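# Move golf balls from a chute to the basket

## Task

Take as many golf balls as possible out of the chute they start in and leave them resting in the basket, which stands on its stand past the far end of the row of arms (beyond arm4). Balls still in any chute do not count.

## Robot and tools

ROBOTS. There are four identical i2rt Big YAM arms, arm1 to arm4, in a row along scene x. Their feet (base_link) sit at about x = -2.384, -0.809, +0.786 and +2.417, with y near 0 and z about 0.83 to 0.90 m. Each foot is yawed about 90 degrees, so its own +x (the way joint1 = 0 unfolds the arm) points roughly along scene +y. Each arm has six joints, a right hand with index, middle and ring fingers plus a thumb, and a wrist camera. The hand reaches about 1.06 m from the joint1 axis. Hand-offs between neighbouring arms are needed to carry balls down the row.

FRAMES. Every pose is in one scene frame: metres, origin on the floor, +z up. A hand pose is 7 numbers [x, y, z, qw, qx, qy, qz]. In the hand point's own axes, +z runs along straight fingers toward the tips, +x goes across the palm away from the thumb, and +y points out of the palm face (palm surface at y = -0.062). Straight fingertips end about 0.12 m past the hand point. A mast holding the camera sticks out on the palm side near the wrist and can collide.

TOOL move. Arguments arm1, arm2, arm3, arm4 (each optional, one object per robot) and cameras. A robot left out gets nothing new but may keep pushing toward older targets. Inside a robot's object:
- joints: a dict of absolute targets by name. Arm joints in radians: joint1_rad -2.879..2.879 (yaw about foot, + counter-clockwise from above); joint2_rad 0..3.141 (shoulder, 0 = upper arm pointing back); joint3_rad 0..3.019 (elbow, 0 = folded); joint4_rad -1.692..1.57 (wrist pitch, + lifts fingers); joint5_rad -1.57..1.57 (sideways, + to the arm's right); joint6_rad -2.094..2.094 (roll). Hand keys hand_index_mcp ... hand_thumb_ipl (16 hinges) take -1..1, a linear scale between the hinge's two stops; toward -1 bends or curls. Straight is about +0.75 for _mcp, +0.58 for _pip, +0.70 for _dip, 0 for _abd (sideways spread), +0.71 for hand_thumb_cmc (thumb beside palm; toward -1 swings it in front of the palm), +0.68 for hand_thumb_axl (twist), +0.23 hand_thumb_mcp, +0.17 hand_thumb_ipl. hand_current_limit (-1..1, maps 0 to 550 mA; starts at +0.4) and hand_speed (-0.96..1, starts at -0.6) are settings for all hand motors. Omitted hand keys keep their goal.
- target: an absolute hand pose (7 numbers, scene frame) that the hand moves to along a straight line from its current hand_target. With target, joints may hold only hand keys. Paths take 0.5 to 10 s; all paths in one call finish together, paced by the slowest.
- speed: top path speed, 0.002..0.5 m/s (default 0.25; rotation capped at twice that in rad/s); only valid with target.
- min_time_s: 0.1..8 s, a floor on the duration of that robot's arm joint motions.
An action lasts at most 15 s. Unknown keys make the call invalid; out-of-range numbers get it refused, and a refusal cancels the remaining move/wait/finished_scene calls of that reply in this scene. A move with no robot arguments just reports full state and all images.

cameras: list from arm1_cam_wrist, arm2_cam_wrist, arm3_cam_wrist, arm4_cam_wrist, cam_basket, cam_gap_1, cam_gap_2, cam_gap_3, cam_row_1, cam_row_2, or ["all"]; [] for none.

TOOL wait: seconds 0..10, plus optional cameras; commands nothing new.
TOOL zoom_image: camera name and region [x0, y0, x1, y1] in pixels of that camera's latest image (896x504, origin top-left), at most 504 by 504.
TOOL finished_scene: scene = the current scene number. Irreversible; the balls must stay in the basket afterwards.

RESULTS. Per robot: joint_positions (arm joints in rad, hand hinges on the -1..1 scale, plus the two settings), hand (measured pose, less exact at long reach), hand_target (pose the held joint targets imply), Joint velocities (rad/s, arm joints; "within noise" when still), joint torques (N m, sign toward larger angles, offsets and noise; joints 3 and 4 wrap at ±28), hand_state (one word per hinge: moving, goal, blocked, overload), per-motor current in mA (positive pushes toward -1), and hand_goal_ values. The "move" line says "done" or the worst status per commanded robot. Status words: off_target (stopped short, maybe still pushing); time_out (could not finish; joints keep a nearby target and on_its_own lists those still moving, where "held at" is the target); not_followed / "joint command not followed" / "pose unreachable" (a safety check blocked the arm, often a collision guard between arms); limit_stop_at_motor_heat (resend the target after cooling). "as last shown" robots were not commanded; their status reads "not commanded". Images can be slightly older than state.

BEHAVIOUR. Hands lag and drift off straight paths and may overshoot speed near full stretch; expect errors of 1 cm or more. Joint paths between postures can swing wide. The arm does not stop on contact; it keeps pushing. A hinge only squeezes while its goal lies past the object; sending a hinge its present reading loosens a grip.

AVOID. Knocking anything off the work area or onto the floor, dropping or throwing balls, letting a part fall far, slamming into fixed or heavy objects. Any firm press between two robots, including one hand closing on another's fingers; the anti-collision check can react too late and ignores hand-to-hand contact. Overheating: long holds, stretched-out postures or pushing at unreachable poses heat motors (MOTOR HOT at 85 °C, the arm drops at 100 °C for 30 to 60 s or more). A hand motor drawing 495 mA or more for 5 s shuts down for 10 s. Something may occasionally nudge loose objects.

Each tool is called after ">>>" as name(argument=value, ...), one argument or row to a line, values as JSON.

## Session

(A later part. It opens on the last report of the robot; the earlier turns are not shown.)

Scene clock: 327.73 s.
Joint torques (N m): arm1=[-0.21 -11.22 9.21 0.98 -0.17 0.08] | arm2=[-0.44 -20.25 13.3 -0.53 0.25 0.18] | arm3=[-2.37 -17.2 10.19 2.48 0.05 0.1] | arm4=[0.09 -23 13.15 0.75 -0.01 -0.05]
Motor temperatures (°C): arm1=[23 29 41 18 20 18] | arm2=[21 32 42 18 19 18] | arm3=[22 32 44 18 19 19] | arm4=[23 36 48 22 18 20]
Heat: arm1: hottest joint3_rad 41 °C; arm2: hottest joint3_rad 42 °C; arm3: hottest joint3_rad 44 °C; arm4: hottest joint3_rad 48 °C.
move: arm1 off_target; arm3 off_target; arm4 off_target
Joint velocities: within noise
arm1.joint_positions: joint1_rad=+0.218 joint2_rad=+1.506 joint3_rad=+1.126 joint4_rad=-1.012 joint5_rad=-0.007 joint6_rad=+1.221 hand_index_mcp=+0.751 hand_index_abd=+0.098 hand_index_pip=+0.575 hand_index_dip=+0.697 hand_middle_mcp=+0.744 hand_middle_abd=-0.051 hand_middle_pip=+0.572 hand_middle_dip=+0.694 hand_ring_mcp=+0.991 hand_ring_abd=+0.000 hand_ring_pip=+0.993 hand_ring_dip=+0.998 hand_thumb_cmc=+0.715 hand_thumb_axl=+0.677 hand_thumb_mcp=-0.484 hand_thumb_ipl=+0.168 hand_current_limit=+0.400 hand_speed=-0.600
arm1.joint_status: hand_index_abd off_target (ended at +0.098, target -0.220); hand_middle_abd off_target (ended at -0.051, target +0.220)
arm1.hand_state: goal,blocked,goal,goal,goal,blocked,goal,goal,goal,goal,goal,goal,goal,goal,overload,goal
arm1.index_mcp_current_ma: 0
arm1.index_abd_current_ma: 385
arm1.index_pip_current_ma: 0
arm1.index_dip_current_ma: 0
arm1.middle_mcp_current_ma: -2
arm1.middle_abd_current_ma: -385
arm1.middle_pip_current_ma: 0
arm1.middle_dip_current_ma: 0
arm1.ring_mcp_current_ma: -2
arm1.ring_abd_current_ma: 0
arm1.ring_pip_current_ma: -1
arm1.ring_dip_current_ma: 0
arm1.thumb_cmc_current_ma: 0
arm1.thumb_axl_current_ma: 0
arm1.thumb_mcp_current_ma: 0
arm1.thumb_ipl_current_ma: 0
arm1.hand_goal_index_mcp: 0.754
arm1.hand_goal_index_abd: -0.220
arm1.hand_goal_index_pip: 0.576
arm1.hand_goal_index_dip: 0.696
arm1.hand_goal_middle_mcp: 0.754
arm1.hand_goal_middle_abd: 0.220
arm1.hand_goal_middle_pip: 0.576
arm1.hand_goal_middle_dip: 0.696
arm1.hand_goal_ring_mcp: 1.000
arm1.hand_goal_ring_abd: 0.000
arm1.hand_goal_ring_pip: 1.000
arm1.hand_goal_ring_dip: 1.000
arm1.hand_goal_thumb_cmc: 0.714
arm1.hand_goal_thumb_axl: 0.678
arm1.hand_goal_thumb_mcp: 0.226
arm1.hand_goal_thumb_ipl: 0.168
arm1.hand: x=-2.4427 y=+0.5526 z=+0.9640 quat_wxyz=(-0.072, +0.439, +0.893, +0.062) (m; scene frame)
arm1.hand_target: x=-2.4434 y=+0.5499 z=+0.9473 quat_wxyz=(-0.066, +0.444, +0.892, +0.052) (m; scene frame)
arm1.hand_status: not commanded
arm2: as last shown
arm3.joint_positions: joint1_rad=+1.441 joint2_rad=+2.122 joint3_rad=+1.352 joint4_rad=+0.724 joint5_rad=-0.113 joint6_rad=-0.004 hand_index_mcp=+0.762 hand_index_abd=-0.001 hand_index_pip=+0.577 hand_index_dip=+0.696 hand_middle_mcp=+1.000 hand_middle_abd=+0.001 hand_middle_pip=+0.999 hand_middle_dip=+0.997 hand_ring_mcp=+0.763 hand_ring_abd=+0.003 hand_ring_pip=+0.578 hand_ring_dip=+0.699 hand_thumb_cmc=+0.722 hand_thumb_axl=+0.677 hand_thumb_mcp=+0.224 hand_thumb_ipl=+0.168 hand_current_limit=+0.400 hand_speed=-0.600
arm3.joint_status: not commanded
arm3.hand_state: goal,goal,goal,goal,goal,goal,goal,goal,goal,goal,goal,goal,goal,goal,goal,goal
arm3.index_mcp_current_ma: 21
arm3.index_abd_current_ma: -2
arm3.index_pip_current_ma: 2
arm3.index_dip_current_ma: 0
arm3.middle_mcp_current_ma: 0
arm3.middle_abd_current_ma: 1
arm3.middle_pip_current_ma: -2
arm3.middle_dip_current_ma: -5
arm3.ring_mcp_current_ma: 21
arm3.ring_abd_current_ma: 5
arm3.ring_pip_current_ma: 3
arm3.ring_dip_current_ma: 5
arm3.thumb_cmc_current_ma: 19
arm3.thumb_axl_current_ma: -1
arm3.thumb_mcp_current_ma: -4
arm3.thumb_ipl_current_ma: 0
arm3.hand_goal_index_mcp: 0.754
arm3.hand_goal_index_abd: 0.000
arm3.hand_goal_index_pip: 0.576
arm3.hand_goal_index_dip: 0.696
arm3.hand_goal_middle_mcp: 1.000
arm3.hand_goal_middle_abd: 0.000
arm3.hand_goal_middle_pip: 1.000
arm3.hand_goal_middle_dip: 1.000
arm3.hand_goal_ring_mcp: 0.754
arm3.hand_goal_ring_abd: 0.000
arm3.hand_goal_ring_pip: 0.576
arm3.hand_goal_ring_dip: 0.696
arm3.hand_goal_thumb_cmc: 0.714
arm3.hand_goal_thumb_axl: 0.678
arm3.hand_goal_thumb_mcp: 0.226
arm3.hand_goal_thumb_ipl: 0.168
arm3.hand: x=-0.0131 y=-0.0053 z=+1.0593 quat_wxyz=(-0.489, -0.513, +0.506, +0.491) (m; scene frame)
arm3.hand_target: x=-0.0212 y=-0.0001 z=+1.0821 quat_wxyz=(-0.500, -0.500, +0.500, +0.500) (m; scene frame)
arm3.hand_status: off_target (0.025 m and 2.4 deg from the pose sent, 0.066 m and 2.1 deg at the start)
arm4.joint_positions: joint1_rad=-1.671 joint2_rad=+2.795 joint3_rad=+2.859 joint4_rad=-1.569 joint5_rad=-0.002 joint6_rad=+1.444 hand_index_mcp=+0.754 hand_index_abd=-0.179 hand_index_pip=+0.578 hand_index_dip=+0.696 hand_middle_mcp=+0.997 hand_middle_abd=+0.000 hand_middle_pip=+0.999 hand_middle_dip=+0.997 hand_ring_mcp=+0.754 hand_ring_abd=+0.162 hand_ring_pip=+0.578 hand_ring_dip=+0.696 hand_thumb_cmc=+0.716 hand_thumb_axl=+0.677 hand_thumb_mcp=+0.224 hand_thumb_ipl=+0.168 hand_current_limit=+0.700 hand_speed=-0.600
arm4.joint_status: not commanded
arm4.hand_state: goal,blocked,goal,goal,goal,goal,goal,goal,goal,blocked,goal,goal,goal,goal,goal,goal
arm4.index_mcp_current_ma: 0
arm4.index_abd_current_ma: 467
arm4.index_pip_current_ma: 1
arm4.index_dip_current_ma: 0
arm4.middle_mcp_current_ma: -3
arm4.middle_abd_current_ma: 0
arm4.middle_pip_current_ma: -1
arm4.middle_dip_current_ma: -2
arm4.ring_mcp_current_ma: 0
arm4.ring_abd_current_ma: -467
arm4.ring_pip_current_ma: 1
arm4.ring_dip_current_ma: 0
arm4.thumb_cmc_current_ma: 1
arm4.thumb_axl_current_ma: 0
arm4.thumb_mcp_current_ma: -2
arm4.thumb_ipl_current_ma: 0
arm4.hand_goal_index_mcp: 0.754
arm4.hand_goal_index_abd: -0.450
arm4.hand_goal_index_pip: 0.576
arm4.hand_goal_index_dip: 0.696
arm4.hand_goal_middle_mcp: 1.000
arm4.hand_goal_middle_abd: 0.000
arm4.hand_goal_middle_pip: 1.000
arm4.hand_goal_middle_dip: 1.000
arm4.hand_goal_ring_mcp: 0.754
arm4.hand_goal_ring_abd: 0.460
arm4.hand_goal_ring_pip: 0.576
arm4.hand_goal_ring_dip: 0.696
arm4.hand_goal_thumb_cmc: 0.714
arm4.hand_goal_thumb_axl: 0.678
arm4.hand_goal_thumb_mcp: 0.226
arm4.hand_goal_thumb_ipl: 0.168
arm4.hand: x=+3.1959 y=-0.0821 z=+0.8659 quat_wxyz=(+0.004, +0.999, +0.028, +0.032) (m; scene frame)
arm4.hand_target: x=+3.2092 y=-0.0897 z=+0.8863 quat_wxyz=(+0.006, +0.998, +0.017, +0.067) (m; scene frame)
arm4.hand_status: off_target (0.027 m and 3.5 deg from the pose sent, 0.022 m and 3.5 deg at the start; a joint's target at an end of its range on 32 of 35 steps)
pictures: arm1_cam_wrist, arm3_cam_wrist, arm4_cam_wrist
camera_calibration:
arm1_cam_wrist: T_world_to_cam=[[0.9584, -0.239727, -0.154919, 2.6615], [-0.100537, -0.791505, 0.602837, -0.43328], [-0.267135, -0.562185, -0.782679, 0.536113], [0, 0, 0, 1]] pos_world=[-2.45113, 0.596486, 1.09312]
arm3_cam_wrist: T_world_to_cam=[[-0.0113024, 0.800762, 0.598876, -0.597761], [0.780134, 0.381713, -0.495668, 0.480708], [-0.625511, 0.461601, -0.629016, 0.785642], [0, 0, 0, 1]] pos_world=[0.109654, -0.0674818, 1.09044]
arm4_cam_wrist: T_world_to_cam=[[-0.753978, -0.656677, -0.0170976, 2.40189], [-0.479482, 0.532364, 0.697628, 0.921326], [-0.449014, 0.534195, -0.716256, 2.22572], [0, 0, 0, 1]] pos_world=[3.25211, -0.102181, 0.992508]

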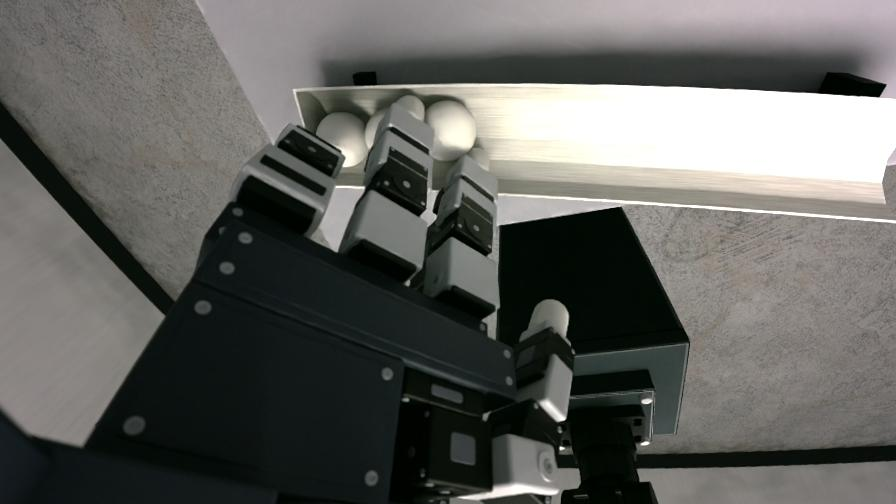

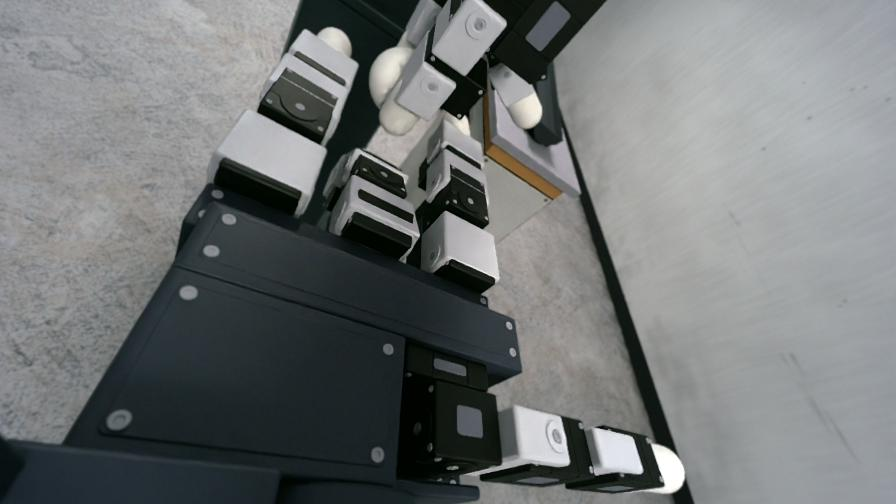

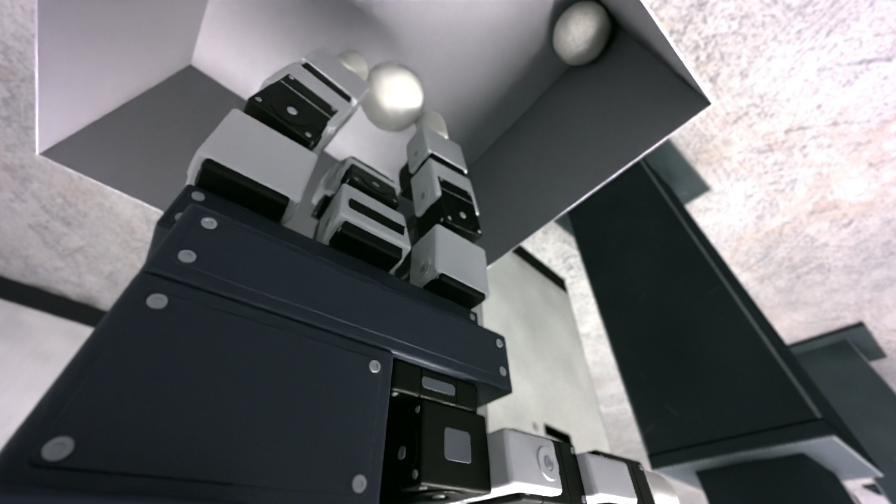

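>>> move(
  arm1={"joints": {"hand_index_abd": -0.32, "hand_middle_abd": 0.32, "hand_current_limit": 0.7}},
  arm3={"joints": {"hand_index_abd": -0.45, "hand_ring_abd": 0.46}},
  arm4={"joints": {"hand_index_abd": 0.05, "hand_ring_abd": -0.05}},
  cameras=["arm4_cam_wrist"],
)

>>> move(
  arm1={"target": [-2.4425, 0.5775, 1.01, -0.0662, 0.4435, 0.8921, 0.0526], "speed": 0.06},
  arm3={"joints": {"hand_current_limit": 0.7}},
  arm2={"joints": {"hand_index_abd": 0, "hand_ring_abd": 0}},
  arm4={"target": [3.205, -0.09, 1.10, 0, 1, 0, 0.02], "speed": 0.15},
  cameras=["arm1_cam_wrist", "cam_basket", "arm3_cam_wrist"],
)

Scene clock: 330.27 s.
Joint torques (N m): arm1=[-0.15 -11.34 9.22 0.98 -0.18 0.08] | arm2=[-0.5 -20.19 13.33 -0.5 0.26 0.17] | arm3=[-2.43 -17.2 10.19 2.48 0.05 0.1] | arm4=[0.09 -23.06 13.14 0.76 -0.02 -0.05]
Motor temperatures (°C): arm1=[23 29 41 18 20 18] | arm2=[21 33 42 18 19 18] | arm3=[22 32 44 18 19 19] | arm4=[23 37 47 22 18 20]
Heat: arm1: hottest joint3_rad 41 °C; arm2: hottest joint3_rad 42 °C; arm3: hottest joint3_rad 44 °C; arm4: hottest joint3_rad 47 °C.
move: arm1 off_target; arm3 off_target; arm4 done
Joint velocities: within noise
arm1.joint_positions: joint1_rad=+0.218 joint2_rad=+1.506 joint3_rad=+1.126 joint4_rad=-1.012 joint5_rad=-0.007 joint6_rad=+1.221 hand_index_mcp=+0.751 hand_index_abd=+0.098 hand_index_pip=+0.575 hand_index_dip=+0.697 hand_middle_mcp=+0.744 hand_middle_abd=-0.050 hand_middle_pip=+0.572 hand_middle_dip=+0.694 hand_ring_mcp=+0.991 hand_ring_abd=+0.000 hand_ring_pip=+0.993 hand_ring_dip=+0.998 hand_thumb_cmc=+0.715 hand_thumb_axl=+0.677 hand_thumb_mcp=-0.484 hand_thumb_ipl=+0.168 hand_current_limit=+0.700 hand_speed=-0.600
arm1.joint_status: hand_index_abd off_target (ended at +0.098, target -0.320); hand_middle_abd off_target (ended at -0.050, target +0.320); the others done
arm1.hand_state: goal,blocked,goal,goal,goal,blocked,goal,goal,goal,goal,goal,goal,goal,goal,overload,goal
arm1.index_mcp_current_ma: 0
arm1.index_abd_current_ma: 467
arm1.index_pip_current_ma: 0
arm1.index_dip_current_ma: 0
arm1.middle_mcp_current_ma: -2
arm1.middle_abd_current_ma: -467
arm1.middle_pip_current_ma: 0
arm1.middle_dip_current_ma: 0
arm1.ring_mcp_current_ma: -2
arm1.ring_abd_current_ma: 0
arm1.ring_pip_current_ma: -1
arm1.ring_dip_current_ma: 0
arm1.thumb_cmc_current_ma: 0
arm1.thumb_axl_current_ma: 0
arm1.thumb_mcp_current_ma: 0
arm1.thumb_ipl_current_ma: 0
arm1.hand_goal_index_mcp: 0.754
arm1.hand_goal_index_abd: -0.320
arm1.hand_goal_index_pip: 0.576
arm1.hand_goal_index_dip: 0.696
arm1.hand_goal_middle_mcp: 0.754
arm1.hand_goal_middle_abd: 0.320
arm1.hand_goal_middle_pip: 0.576
arm1.hand_goal_middle_dip: 0.696
arm1.hand_goal_ring_mcp: 1.000
arm1.hand_goal_ring_abd: 0.000
arm1.hand_goal_ring_pip: 1.000
arm1.hand_goal_ring_dip: 1.000
arm1.hand_goal_thumb_cmc: 0.714
arm1.hand_goal_thumb_axl: 0.678
arm1.hand_goal_thumb_mcp: 0.226
arm1.hand_goal_thumb_ipl: 0.168
arm1.hand: x=-2.4427 y=+0.5526 z=+0.9640 quat_wxyz=(-0.072, +0.439, +0.893, +0.062) (m; scene frame)
arm1.hand_target: x=-2.4434 y=+0.5499 z=+0.9473 quat_wxyz=(-0.066, +0.444, +0.892, +0.052) (m; scene frame)
arm1.hand_status: not commanded
arm2: as last shown
arm2.index_abd_current_ma: 467
arm3.joint_positions: joint1_rad=+1.441 joint2_rad=+2.122 joint3_rad=+1.352 joint4_rad=+0.724 joint5_rad=-0.113 joint6_rad=-0.004 hand_index_mcp=+0.762 hand_index_abd=-0.166 hand_index_pip=+0.577 hand_index_dip=+0.696 hand_middle_mcp=+1.000 hand_middle_abd=+0.001 hand_middle_pip=+0.999 hand_middle_dip=+0.997 hand_ring_mcp=+0.763 hand_ring_abd=+0.164 hand_ring_pip=+0.578 hand_ring_dip=+0.699 hand_thumb_cmc=+0.722 hand_thumb_axl=+0.677 hand_thumb_mcp=+0.224 hand_thumb_ipl=+0.168 hand_current_limit=+0.400 hand_speed=-0.600
arm3.joint_status: hand_index_abd off_target (ended at -0.166, target -0.450); hand_ring_abd off_target (ended at +0.164, target +0.460)
arm3.hand_state: goal,blocked,goal,goal,goal,goal,goal,goal,goal,blocked,goal,goal,goal,goal,goal,goal
arm3.index_mcp_current_ma: 21
arm3.index_abd_current_ma: 385
arm3.index_pip_current_ma: 2
arm3.index_dip_current_ma: 0
arm3.middle_mcp_current_ma: 0
arm3.middle_abd_current_ma: 1
arm3.middle_pip_current_ma: -2
arm3.middle_dip_current_ma: -5
arm3.ring_mcp_current_ma: 22
arm3.ring_abd_current_ma: -385
arm3.ring_pip_current_ma: 3
arm3.ring_dip_current_ma: 5
arm3.thumb_cmc_current_ma: 19
arm3.thumb_axl_current_ma: -1
arm3.thumb_mcp_current_ma: -4
arm3.thumb_ipl_current_ma: 0
arm3.hand_goal_index_mcp: 0.754
arm3.hand_goal_index_abd: -0.450
arm3.hand_goal_index_pip: 0.576
arm3.hand_goal_index_dip: 0.696
arm3.hand_goal_middle_mcp: 1.000
arm3.hand_goal_middle_abd: 0.000
arm3.hand_goal_middle_pip: 1.000
arm3.hand_goal_middle_dip: 1.000
arm3.hand_goal_ring_mcp: 0.754
arm3.hand_goal_ring_abd: 0.460
arm3.hand_goal_ring_pip: 0.576
arm3.hand_goal_ring_dip: 0.696
arm3.hand_goal_thumb_cmc: 0.714
arm3.hand_goal_thumb_axl: 0.678
arm3.hand_goal_thumb_mcp: 0.226
arm3.hand_goal_thumb_ipl: 0.168
arm3.hand: x=-0.0131 y=-0.0054 z=+1.0593 quat_wxyz=(-0.489, -0.513, +0.506, +0.490) (m; scene frame)
arm3.hand_target: x=-0.0212 y=-0.0002 z=+1.0821 quat_wxyz=(-0.500, -0.500, +0.500, +0.500) (m; scene frame)
arm3.hand_status: not commanded
arm4.joint_positions: joint1_rad=-1.671 joint2_rad=+2.795 joint3_rad=+2.859 joint4_rad=-1.569 joint5_rad=-0.002 joint6_rad=+1.444 hand_index_mcp=+0.754 hand_index_abd=+0.047 hand_index_pip=+0.578 hand_index_dip=+0.696 hand_middle_mcp=+0.997 hand_middle_abd=+0.000 hand_middle_pip=+0.999 hand_middle_dip=+0.997 hand_ring_mcp=+0.754 hand_ring_abd=-0.046 hand_ring_pip=+0.578 hand_ring_dip=+0.696 hand_thumb_cmc=+0.716 hand_thumb_axl=+0.677 hand_thumb_mcp=+0.224 hand_thumb_ipl=+0.168 hand_current_limit=+0.700 hand_speed=-0.600
arm4.joint_status: all done
arm4.hand_state: goal,goal,goal,goal,goal,goal,goal,goal,goal,goal,goal,goal,goal,goal,goal,goal
arm4.index_mcp_current_ma: 0
arm4.index_abd_current_ma: -2
arm4.index_pip_current_ma: 1
arm4.index_dip_current_ma: 0
arm4.middle_mcp_current_ma: -3
arm4.middle_abd_current_ma: 0
arm4.middle_pip_current_ma: -1
arm4.middle_dip_current_ma: -2
arm4.ring_mcp_current_ma: 0
arm4.ring_abd_current_ma: 3
arm4.ring_pip_current_ma: 1
arm4.ring_dip_current_ma: 0
arm4.thumb_cmc_current_ma: 1
arm4.thumb_axl_current_ma: 0
arm4.thumb_mcp_current_ma: -2
arm4.thumb_ipl_current_ma: 0
arm4.hand_goal_index_mcp: 0.754
arm4.hand_goal_index_abd: 0.050
arm4.hand_goal_index_pip: 0.576
arm4.hand_goal_index_dip: 0.696
arm4.hand_goal_middle_mcp: 1.000
arm4.hand_goal_middle_abd: 0.000
arm4.hand_goal_middle_pip: 1.000
arm4.hand_goal_middle_dip: 1.000
arm4.hand_goal_ring_mcp: 0.754
arm4.hand_goal_ring_abd: -0.050
arm4.hand_goal_ring_pip: 0.576
arm4.hand_goal_ring_dip: 0.696
arm4.hand_goal_thumb_cmc: 0.714
arm4.hand_goal_thumb_axl: 0.678
arm4.hand_goal_thumb_mcp: 0.226
arm4.hand_goal_thumb_ipl: 0.168
arm4.hand: x=+3.1959 y=-0.0821 z=+0.8659 quat_wxyz=(+0.004, +0.999, +0.028, +0.032) (m; scene frame)
arm4.hand_target: x=+3.2092 y=-0.0897 z=+0.8863 quat_wxyz=(+0.006, +0.998, +0.017, +0.067) (m; scene frame)
arm4.hand_status: not commanded
pictures: arm4_cam_wrist
camera_calibration:
arm4_cam_wrist: T_world_to_cam=[[-0.753978, -0.656677, -0.0170976, 2.40189], [-0.479482, 0.532364, 0.697628, 0.921326], [-0.449014, 0.534195, -0.716256, 2.22572], [0, 0, 0, 1]] pos_world=[3.25211, -0.102181, 0.992508]

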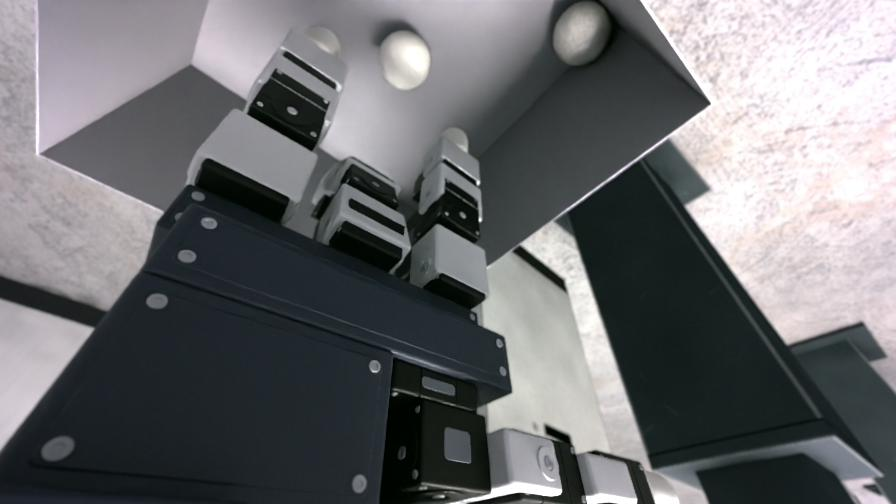

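Scene clock: 332.30 s.
Joint torques (N m): arm1=[-0.67 -13.1 16.66 -0.44 -0.09 -0.11] | arm2=[-0.38 -20.48 13.09 -0.53 0.24 0.17] | arm3=[-2.43 -17.38 10.18 2.65 0.05 0.09] | arm4=[0.32 -24.06 12.51 0.76 0.19 -0.32]
Motor temperatures (°C): arm1=[23 29 41 18 20 17] | arm2=[21 33 42 18 19 18] | arm3=[22 32 44 18 19 19] | arm4=[23 38 47 22 18 20]
Heat: arm1: hottest joint3_rad 41 °C; arm2: hottest joint3_rad 42 °C; arm3: hottest joint3_rad 44 °C; arm4: hottest joint3_rad 47 °C.
move: arm1 off_target; arm2 done; arm3 done; arm4 off_target
Joint velocities: within noise
arm1.joint_positions: joint1_rad=+0.208 joint2_rad=+1.528 joint3_rad=+1.230 joint4_rad=-1.155 joint5_rad=-0.011 joint6_rad=+1.221 hand_index_mcp=+0.747 hand_index_abd=+0.096 hand_index_pip=+0.573 hand_index_dip=+0.696 hand_middle_mcp=+0.753 hand_middle_abd=-0.050 hand_middle_pip=+0.575 hand_middle_dip=+0.694 hand_ring_mcp=+0.991 hand_ring_abd=+0.000 hand_ring_pip=+0.993 hand_ring_dip=+0.998 hand_thumb_cmc=+0.715 hand_thumb_axl=+0.677 hand_thumb_mcp=-0.484 hand_thumb_ipl=+0.168 hand_current_limit=+0.700 hand_speed=-0.600
arm1.joint_status: not commanded
arm1.hand_state: goal,blocked,goal,goal,goal,blocked,goal,goal,goal,goal,goal,goal,goal,goal,overload,goal
arm1.index_mcp_current_ma: -1
arm1.index_abd_current_ma: 467
arm1.index_pip_current_ma: 0
arm1.index_dip_current_ma: 0
arm1.middle_mcp_current_ma: 0
arm1.middle_abd_current_ma: -467
arm1.middle_pip_current_ma: 0
arm1.middle_dip_current_ma: 0
arm1.ring_mcp_current_ma: -2
arm1.ring_abd_current_ma: 0
arm1.ring_pip_current_ma: -1
arm1.ring_dip_current_ma: 0
arm1.thumb_cmc_current_ma: 0
arm1.thumb_axl_current_ma: 0
arm1.thumb_mcp_current_ma: 0
arm1.thumb_ipl_current_ma: 0
arm1.hand_goal_index_mcp: 0.754
arm1.hand_goal_index_abd: -0.320
arm1.hand_goal_index_pip: 0.576
arm1.hand_goal_index_dip: 0.696
arm1.hand_goal_middle_mcp: 0.754
arm1.hand_goal_middle_abd: 0.320
arm1.hand_goal_middle_pip: 0.576
arm1.hand_goal_middle_dip: 0.696
arm1.hand_goal_ring_mcp: 1.000
arm1.hand_goal_ring_abd: 0.000
arm1.hand_goal_ring_pip: 1.000
arm1.hand_goal_ring_dip: 1.000
arm1.hand_goal_thumb_cmc: 0.714
arm1.hand_goal_thumb_axl: 0.678
arm1.hand_goal_thumb_mcp: 0.226
arm1.hand_goal_thumb_ipl: 0.168
arm1.hand: x=-2.4396 y=+0.5567 z=+0.9899 quat_wxyz=(-0.052, +0.444, +0.893, +0.039) (m; scene frame)
arm1.hand_target: x=-2.4421 y=+0.5762 z=+1.0101 quat_wxyz=(-0.066, +0.444, +0.892, +0.053) (m; scene frame)
arm1.hand_status: off_target (0.029 m and 2.2 deg from the pose sent, 0.052 m and 1.4 deg at the start)
arm2.joint_positions: joint1_rad=-1.565 joint2_rad=+2.214 joint3_rad=+2.391 joint4_rad=-1.699 joint5_rad=+0.012 joint6_rad=+1.585 hand_index_mcp=+0.754 hand_index_abd=-0.003 hand_index_pip=+0.578 hand_index_dip=+0.696 hand_middle_mcp=+0.996 hand_middle_abd=+0.001 hand_middle_pip=+0.999 hand_middle_dip=+0.997 hand_ring_mcp=+0.754 hand_ring_abd=+0.003 hand_ring_pip=+0.578 hand_ring_dip=+0.697 hand_thumb_cmc=+0.716 hand_thumb_axl=+0.677 hand_thumb_mcp=+0.223 hand_thumb_ipl=+0.168 hand_current_limit=+0.700 hand_speed=-0.600
arm2.joint_status: all done
arm2.hand_state: goal,goal,goal,goal,goal,goal,goal,goal,goal,goal,goal,goal,goal,goal,goal,goal
arm2.index_mcp_current_ma: 0
arm2.index_abd_current_ma: 0
arm2.index_pip_current_ma: 0
arm2.index_dip_current_ma: 0
arm2.middle_mcp_current_ma: 0
arm2.middle_abd_current_ma: 0
arm2.middle_pip_current_ma: 0
arm2.middle_dip_current_ma: 0
arm2.ring_mcp_current_ma: 0
arm2.ring_abd_current_ma: 0
arm2.ring_pip_current_ma: 0
arm2.ring_dip_current_ma: 0
arm2.thumb_cmc_current_ma: 0
arm2.thumb_axl_current_ma: 0
arm2.thumb_mcp_current_ma: 0
arm2.thumb_ipl_current_ma: 0
arm2.hand_goal_index_mcp: 0.754
arm2.hand_goal_index_abd: 0.000
arm2.hand_goal_index_pip: 0.576
arm2.hand_goal_index_dip: 0.696
arm2.hand_goal_middle_mcp: 1.000
arm2.hand_goal_middle_abd: 0.000
arm2.hand_goal_middle_pip: 1.000
arm2.hand_goal_middle_dip: 1.000
arm2.hand_goal_ring_mcp: 0.754
arm2.hand_goal_ring_abd: 0.000
arm2.hand_goal_ring_pip: 0.576
arm2.hand_goal_ring_dip: 0.696
arm2.hand_goal_thumb_cmc: 0.714
arm2.hand_goal_thumb_axl: 0.678
arm2.hand_goal_thumb_mcp: 0.226
arm2.hand_goal_thumb_ipl: 0.168
arm2.hand: x=-0.1410 y=-0.1130 z=+1.1093 quat_wxyz=(+0.001, +0.999, +0.014, +0.031) (m; scene frame)
arm2.hand_target: x=-0.1359 y=-0.1220 z=+1.1146 quat_wxyz=(+0.002, +0.999, +0.004, +0.040) (m; scene frame)
arm2.hand_status: not commanded
arm3.joint_positions: joint1_rad=+1.441 joint2_rad=+2.124 joint3_rad=+1.352 joint4_rad=+0.721 joint5_rad=-0.113 joint6_rad=-0.004 hand_index_mcp=+0.765 hand_index_abd=-0.166 hand_index_pip=+0.578 hand_index_dip=+0.696 hand_middle_mcp=+1.000 hand_middle_abd=+0.001 hand_middle_pip=+0.999 hand_middle_dip=+0.997 hand_ring_mcp=+0.766 hand_ring_abd=+0.164 hand_ring_pip=+0.579 hand_ring_dip=+0.699 hand_thumb_cmc=+0.722 hand_thumb_axl=+0.677 hand_thumb_mcp=+0.224 hand_thumb_ipl=+0.168 hand_current_limit=+0.700 hand_speed=-0.600
arm3.joint_status: all done
arm3.hand_state: goal,blocked,goal,goal,goal,goal,goal,goal,goal,blocked,goal,goal,goal,goal,goal,goal
arm3.index_mcp_current_ma: 28
arm3.index_abd_current_ma: 468
arm3.index_pip_current_ma: 4
arm3.index_dip_current_ma: 0
arm3.middle_mcp_current_ma: 0
arm3.middle_abd_current_ma: 1
arm3.middle_pip_current_ma: -2
arm3.middle_dip_current_ma: -5
arm3.ring_mcp_current_ma: 31
arm3.ring_abd_current_ma: -467
arm3.ring_pip_current_ma: 5
arm3.ring_dip_current_ma: 5
arm3.thumb_cmc_current_ma: 19
arm3.thumb_axl_current_ma: -1
arm3.thumb_mcp_current_ma: -4
arm3.thumb_ipl_current_ma: 0
arm3.hand_goal_index_mcp: 0.754
arm3.hand_goal_index_abd: -0.450
arm3.hand_goal_index_pip: 0.576
arm3.hand_goal_index_dip: 0.696
arm3.hand_goal_middle_mcp: 1.000
arm3.hand_goal_middle_abd: 0.000
arm3.hand_goal_middle_pip: 1.000
arm3.hand_goal_middle_dip: 1.000
arm3.hand_goal_ring_mcp: 0.754
arm3.hand_goal_ring_abd: 0.460
arm3.hand_goal_ring_pip: 0.576
arm3.hand_goal_ring_dip: 0.696
arm3.hand_goal_thumb_cmc: 0.714
arm3.hand_goal_thumb_axl: 0.678
arm3.hand_goal_thumb_mcp: 0.226
arm3.hand_goal_thumb_ipl: 0.168
arm3.hand: x=-0.0135 y=-0.0053 z=+1.0569 quat_wxyz=(-0.488, -0.514, +0.508, +0.489) (m; scene frame)
arm3.hand_target: x=-0.0212 y=-0.0002 z=+1.0821 quat_wxyz=(-0.500, -0.500, +0.500, +0.500) (m; scene frame)
arm3.hand_status: not commanded
arm4.joint_positions: joint1_rad=-1.671 joint2_rad=+2.550 joint3_rad=+2.866 joint4_rad=-1.652 joint5_rad=+0.013 joint6_rad=+1.410 hand_index_mcp=+0.754 hand_index_abd=+0.048 hand_index_pip=+0.578 hand_index_dip=+0.696 hand_middle_mcp=+0.997 hand_middle_abd=+0.000 hand_middle_pip=+0.999 hand_middle_dip=+0.997 hand_ring_mcp=+0.754 hand_ring_abd=-0.047 hand_ring_pip=+0.578 hand_ring_dip=+0.696 hand_thumb_cmc=+0.716 hand_thumb_axl=+0.677 hand_thumb_mcp=+0.224 hand_thumb_ipl=+0.168 hand_current_limit=+0.700 hand_speed=-0.600
arm4.joint_status: not commanded
arm4.hand_state: goal,goal,goal,goal,goal,goal,goal,goal,goal,goal,goal,goal,goal,goal,goal,goal
arm4.index_mcp_current_ma: 0
arm4.index_abd_current_ma: -1
arm4.index_pip_current_ma: 1
arm4.index_dip_current_ma: 0
arm4.middle_mcp_current_ma: -3
arm4.middle_abd_current_ma: 0
arm4.middle_pip_current_ma: -1
arm4.middle_dip_current_ma: -2
arm4.ring_mcp_current_ma: 0
arm4.ring_abd_current_ma: 2
arm4.ring_pip_current_ma: 1
arm4.ring_dip_current_ma: 0
arm4.thumb_cmc_current_ma: 1
arm4.thumb_axl_current_ma: 0
arm4.thumb_mcp_current_ma: -2
arm4.thumb_ipl_current_ma: 0
arm4.hand_goal_index_mcp: 0.754
arm4.hand_goal_index_abd: 0.050
arm4.hand_goal_index_pip: 0.576
arm4.hand_goal_index_dip: 0.696
arm4.hand_goal_middle_mcp: 1.000
arm4.hand_goal_middle_abd: 0.000
arm4.hand_goal_middle_pip: 1.000
arm4.hand_goal_middle_dip: 1.000
arm4.hand_goal_ring_mcp: 0.754
arm4.hand_goal_ring_abd: -0.050
arm4.hand_goal_ring_pip: 0.576
arm4.hand_goal_ring_dip: 0.696
arm4.hand_goal_thumb_cmc: 0.714
arm4.hand_goal_thumb_axl: 0.678
arm4.hand_goal_thumb_mcp: 0.226
arm4.hand_goal_thumb_ipl: 0.168
arm4.hand: x=+3.1952 y=-0.0844 z=+1.0559 quat_wxyz=(+0.021, +0.992, +0.044, +0.115) (m; scene frame)
arm4.hand_target: x=+3.2011 y=-0.0895 z=+1.0995 quat_wxyz=(+0.029, +0.986, +0.048, +0.156) (m; scene frame)
arm4.hand_status: off_target (0.045 m and 12.2 deg from the pose sent, 0.234 m and 3.6 deg at the start; a joint's target at an end of its range on 57 of 61 steps)
pictures: arm1_cam_wrist, arm3_cam_wrist, cam_basket
camera_calibration:
arm1_cam_wrist: T_world_to_cam=[[0.958217, -0.256205, -0.127199, 2.64477], [-0.115638, -0.753697, 0.646969, -0.546919], [-0.261626, -0.605228, -0.751832, 0.566358], [0, 0, 0, 1]] pos_world=[-2.44933, 0.608168, 1.11606]
arm3_cam_wrist: T_world_to_cam=[[-0.0146593, 0.801106, 0.598344, -0.595864], [0.782638, 0.381625, -0.491772, 0.475775], [-0.622304, 0.461078, -0.63257, 0.787643], [0, 0, 0, 1]] pos_world=[0.109058, -0.067382, 1.08874]

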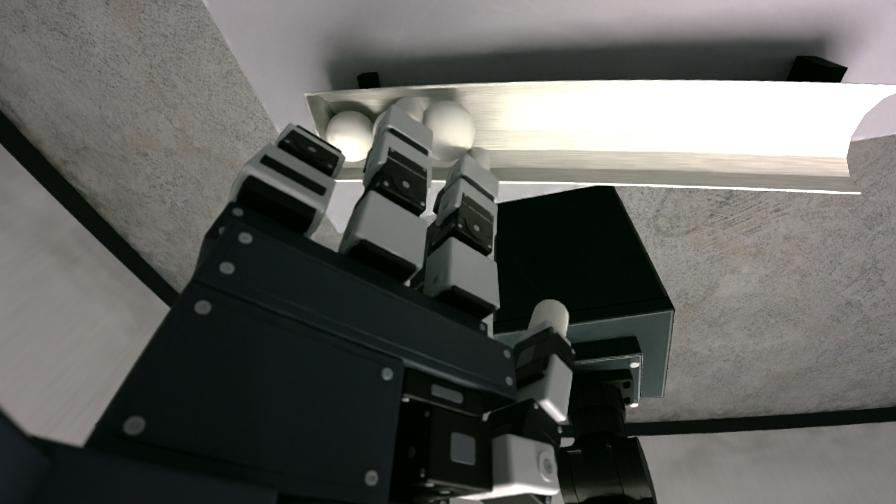

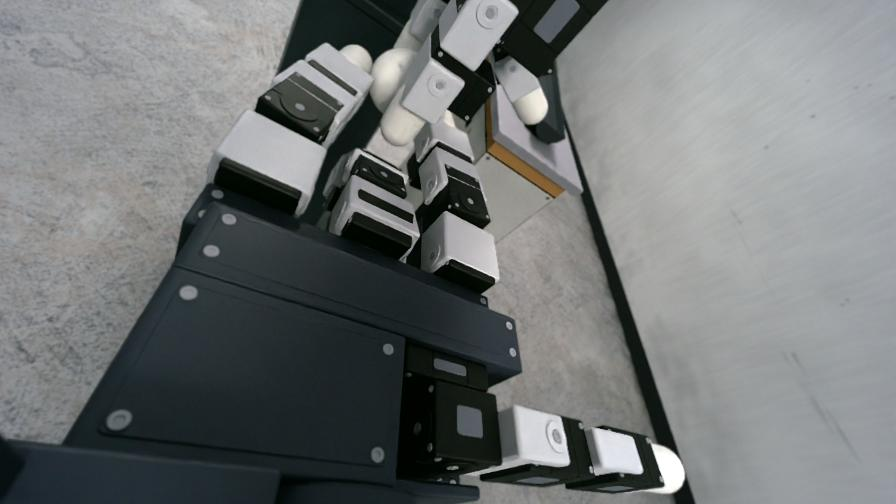

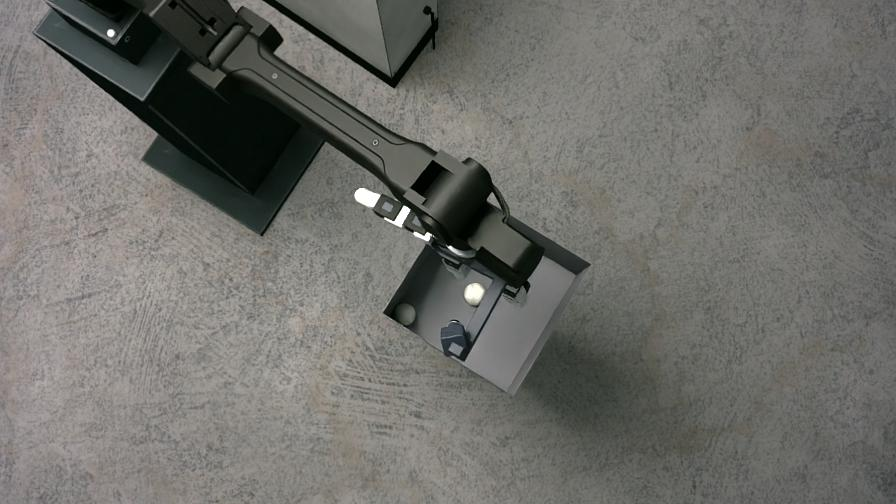

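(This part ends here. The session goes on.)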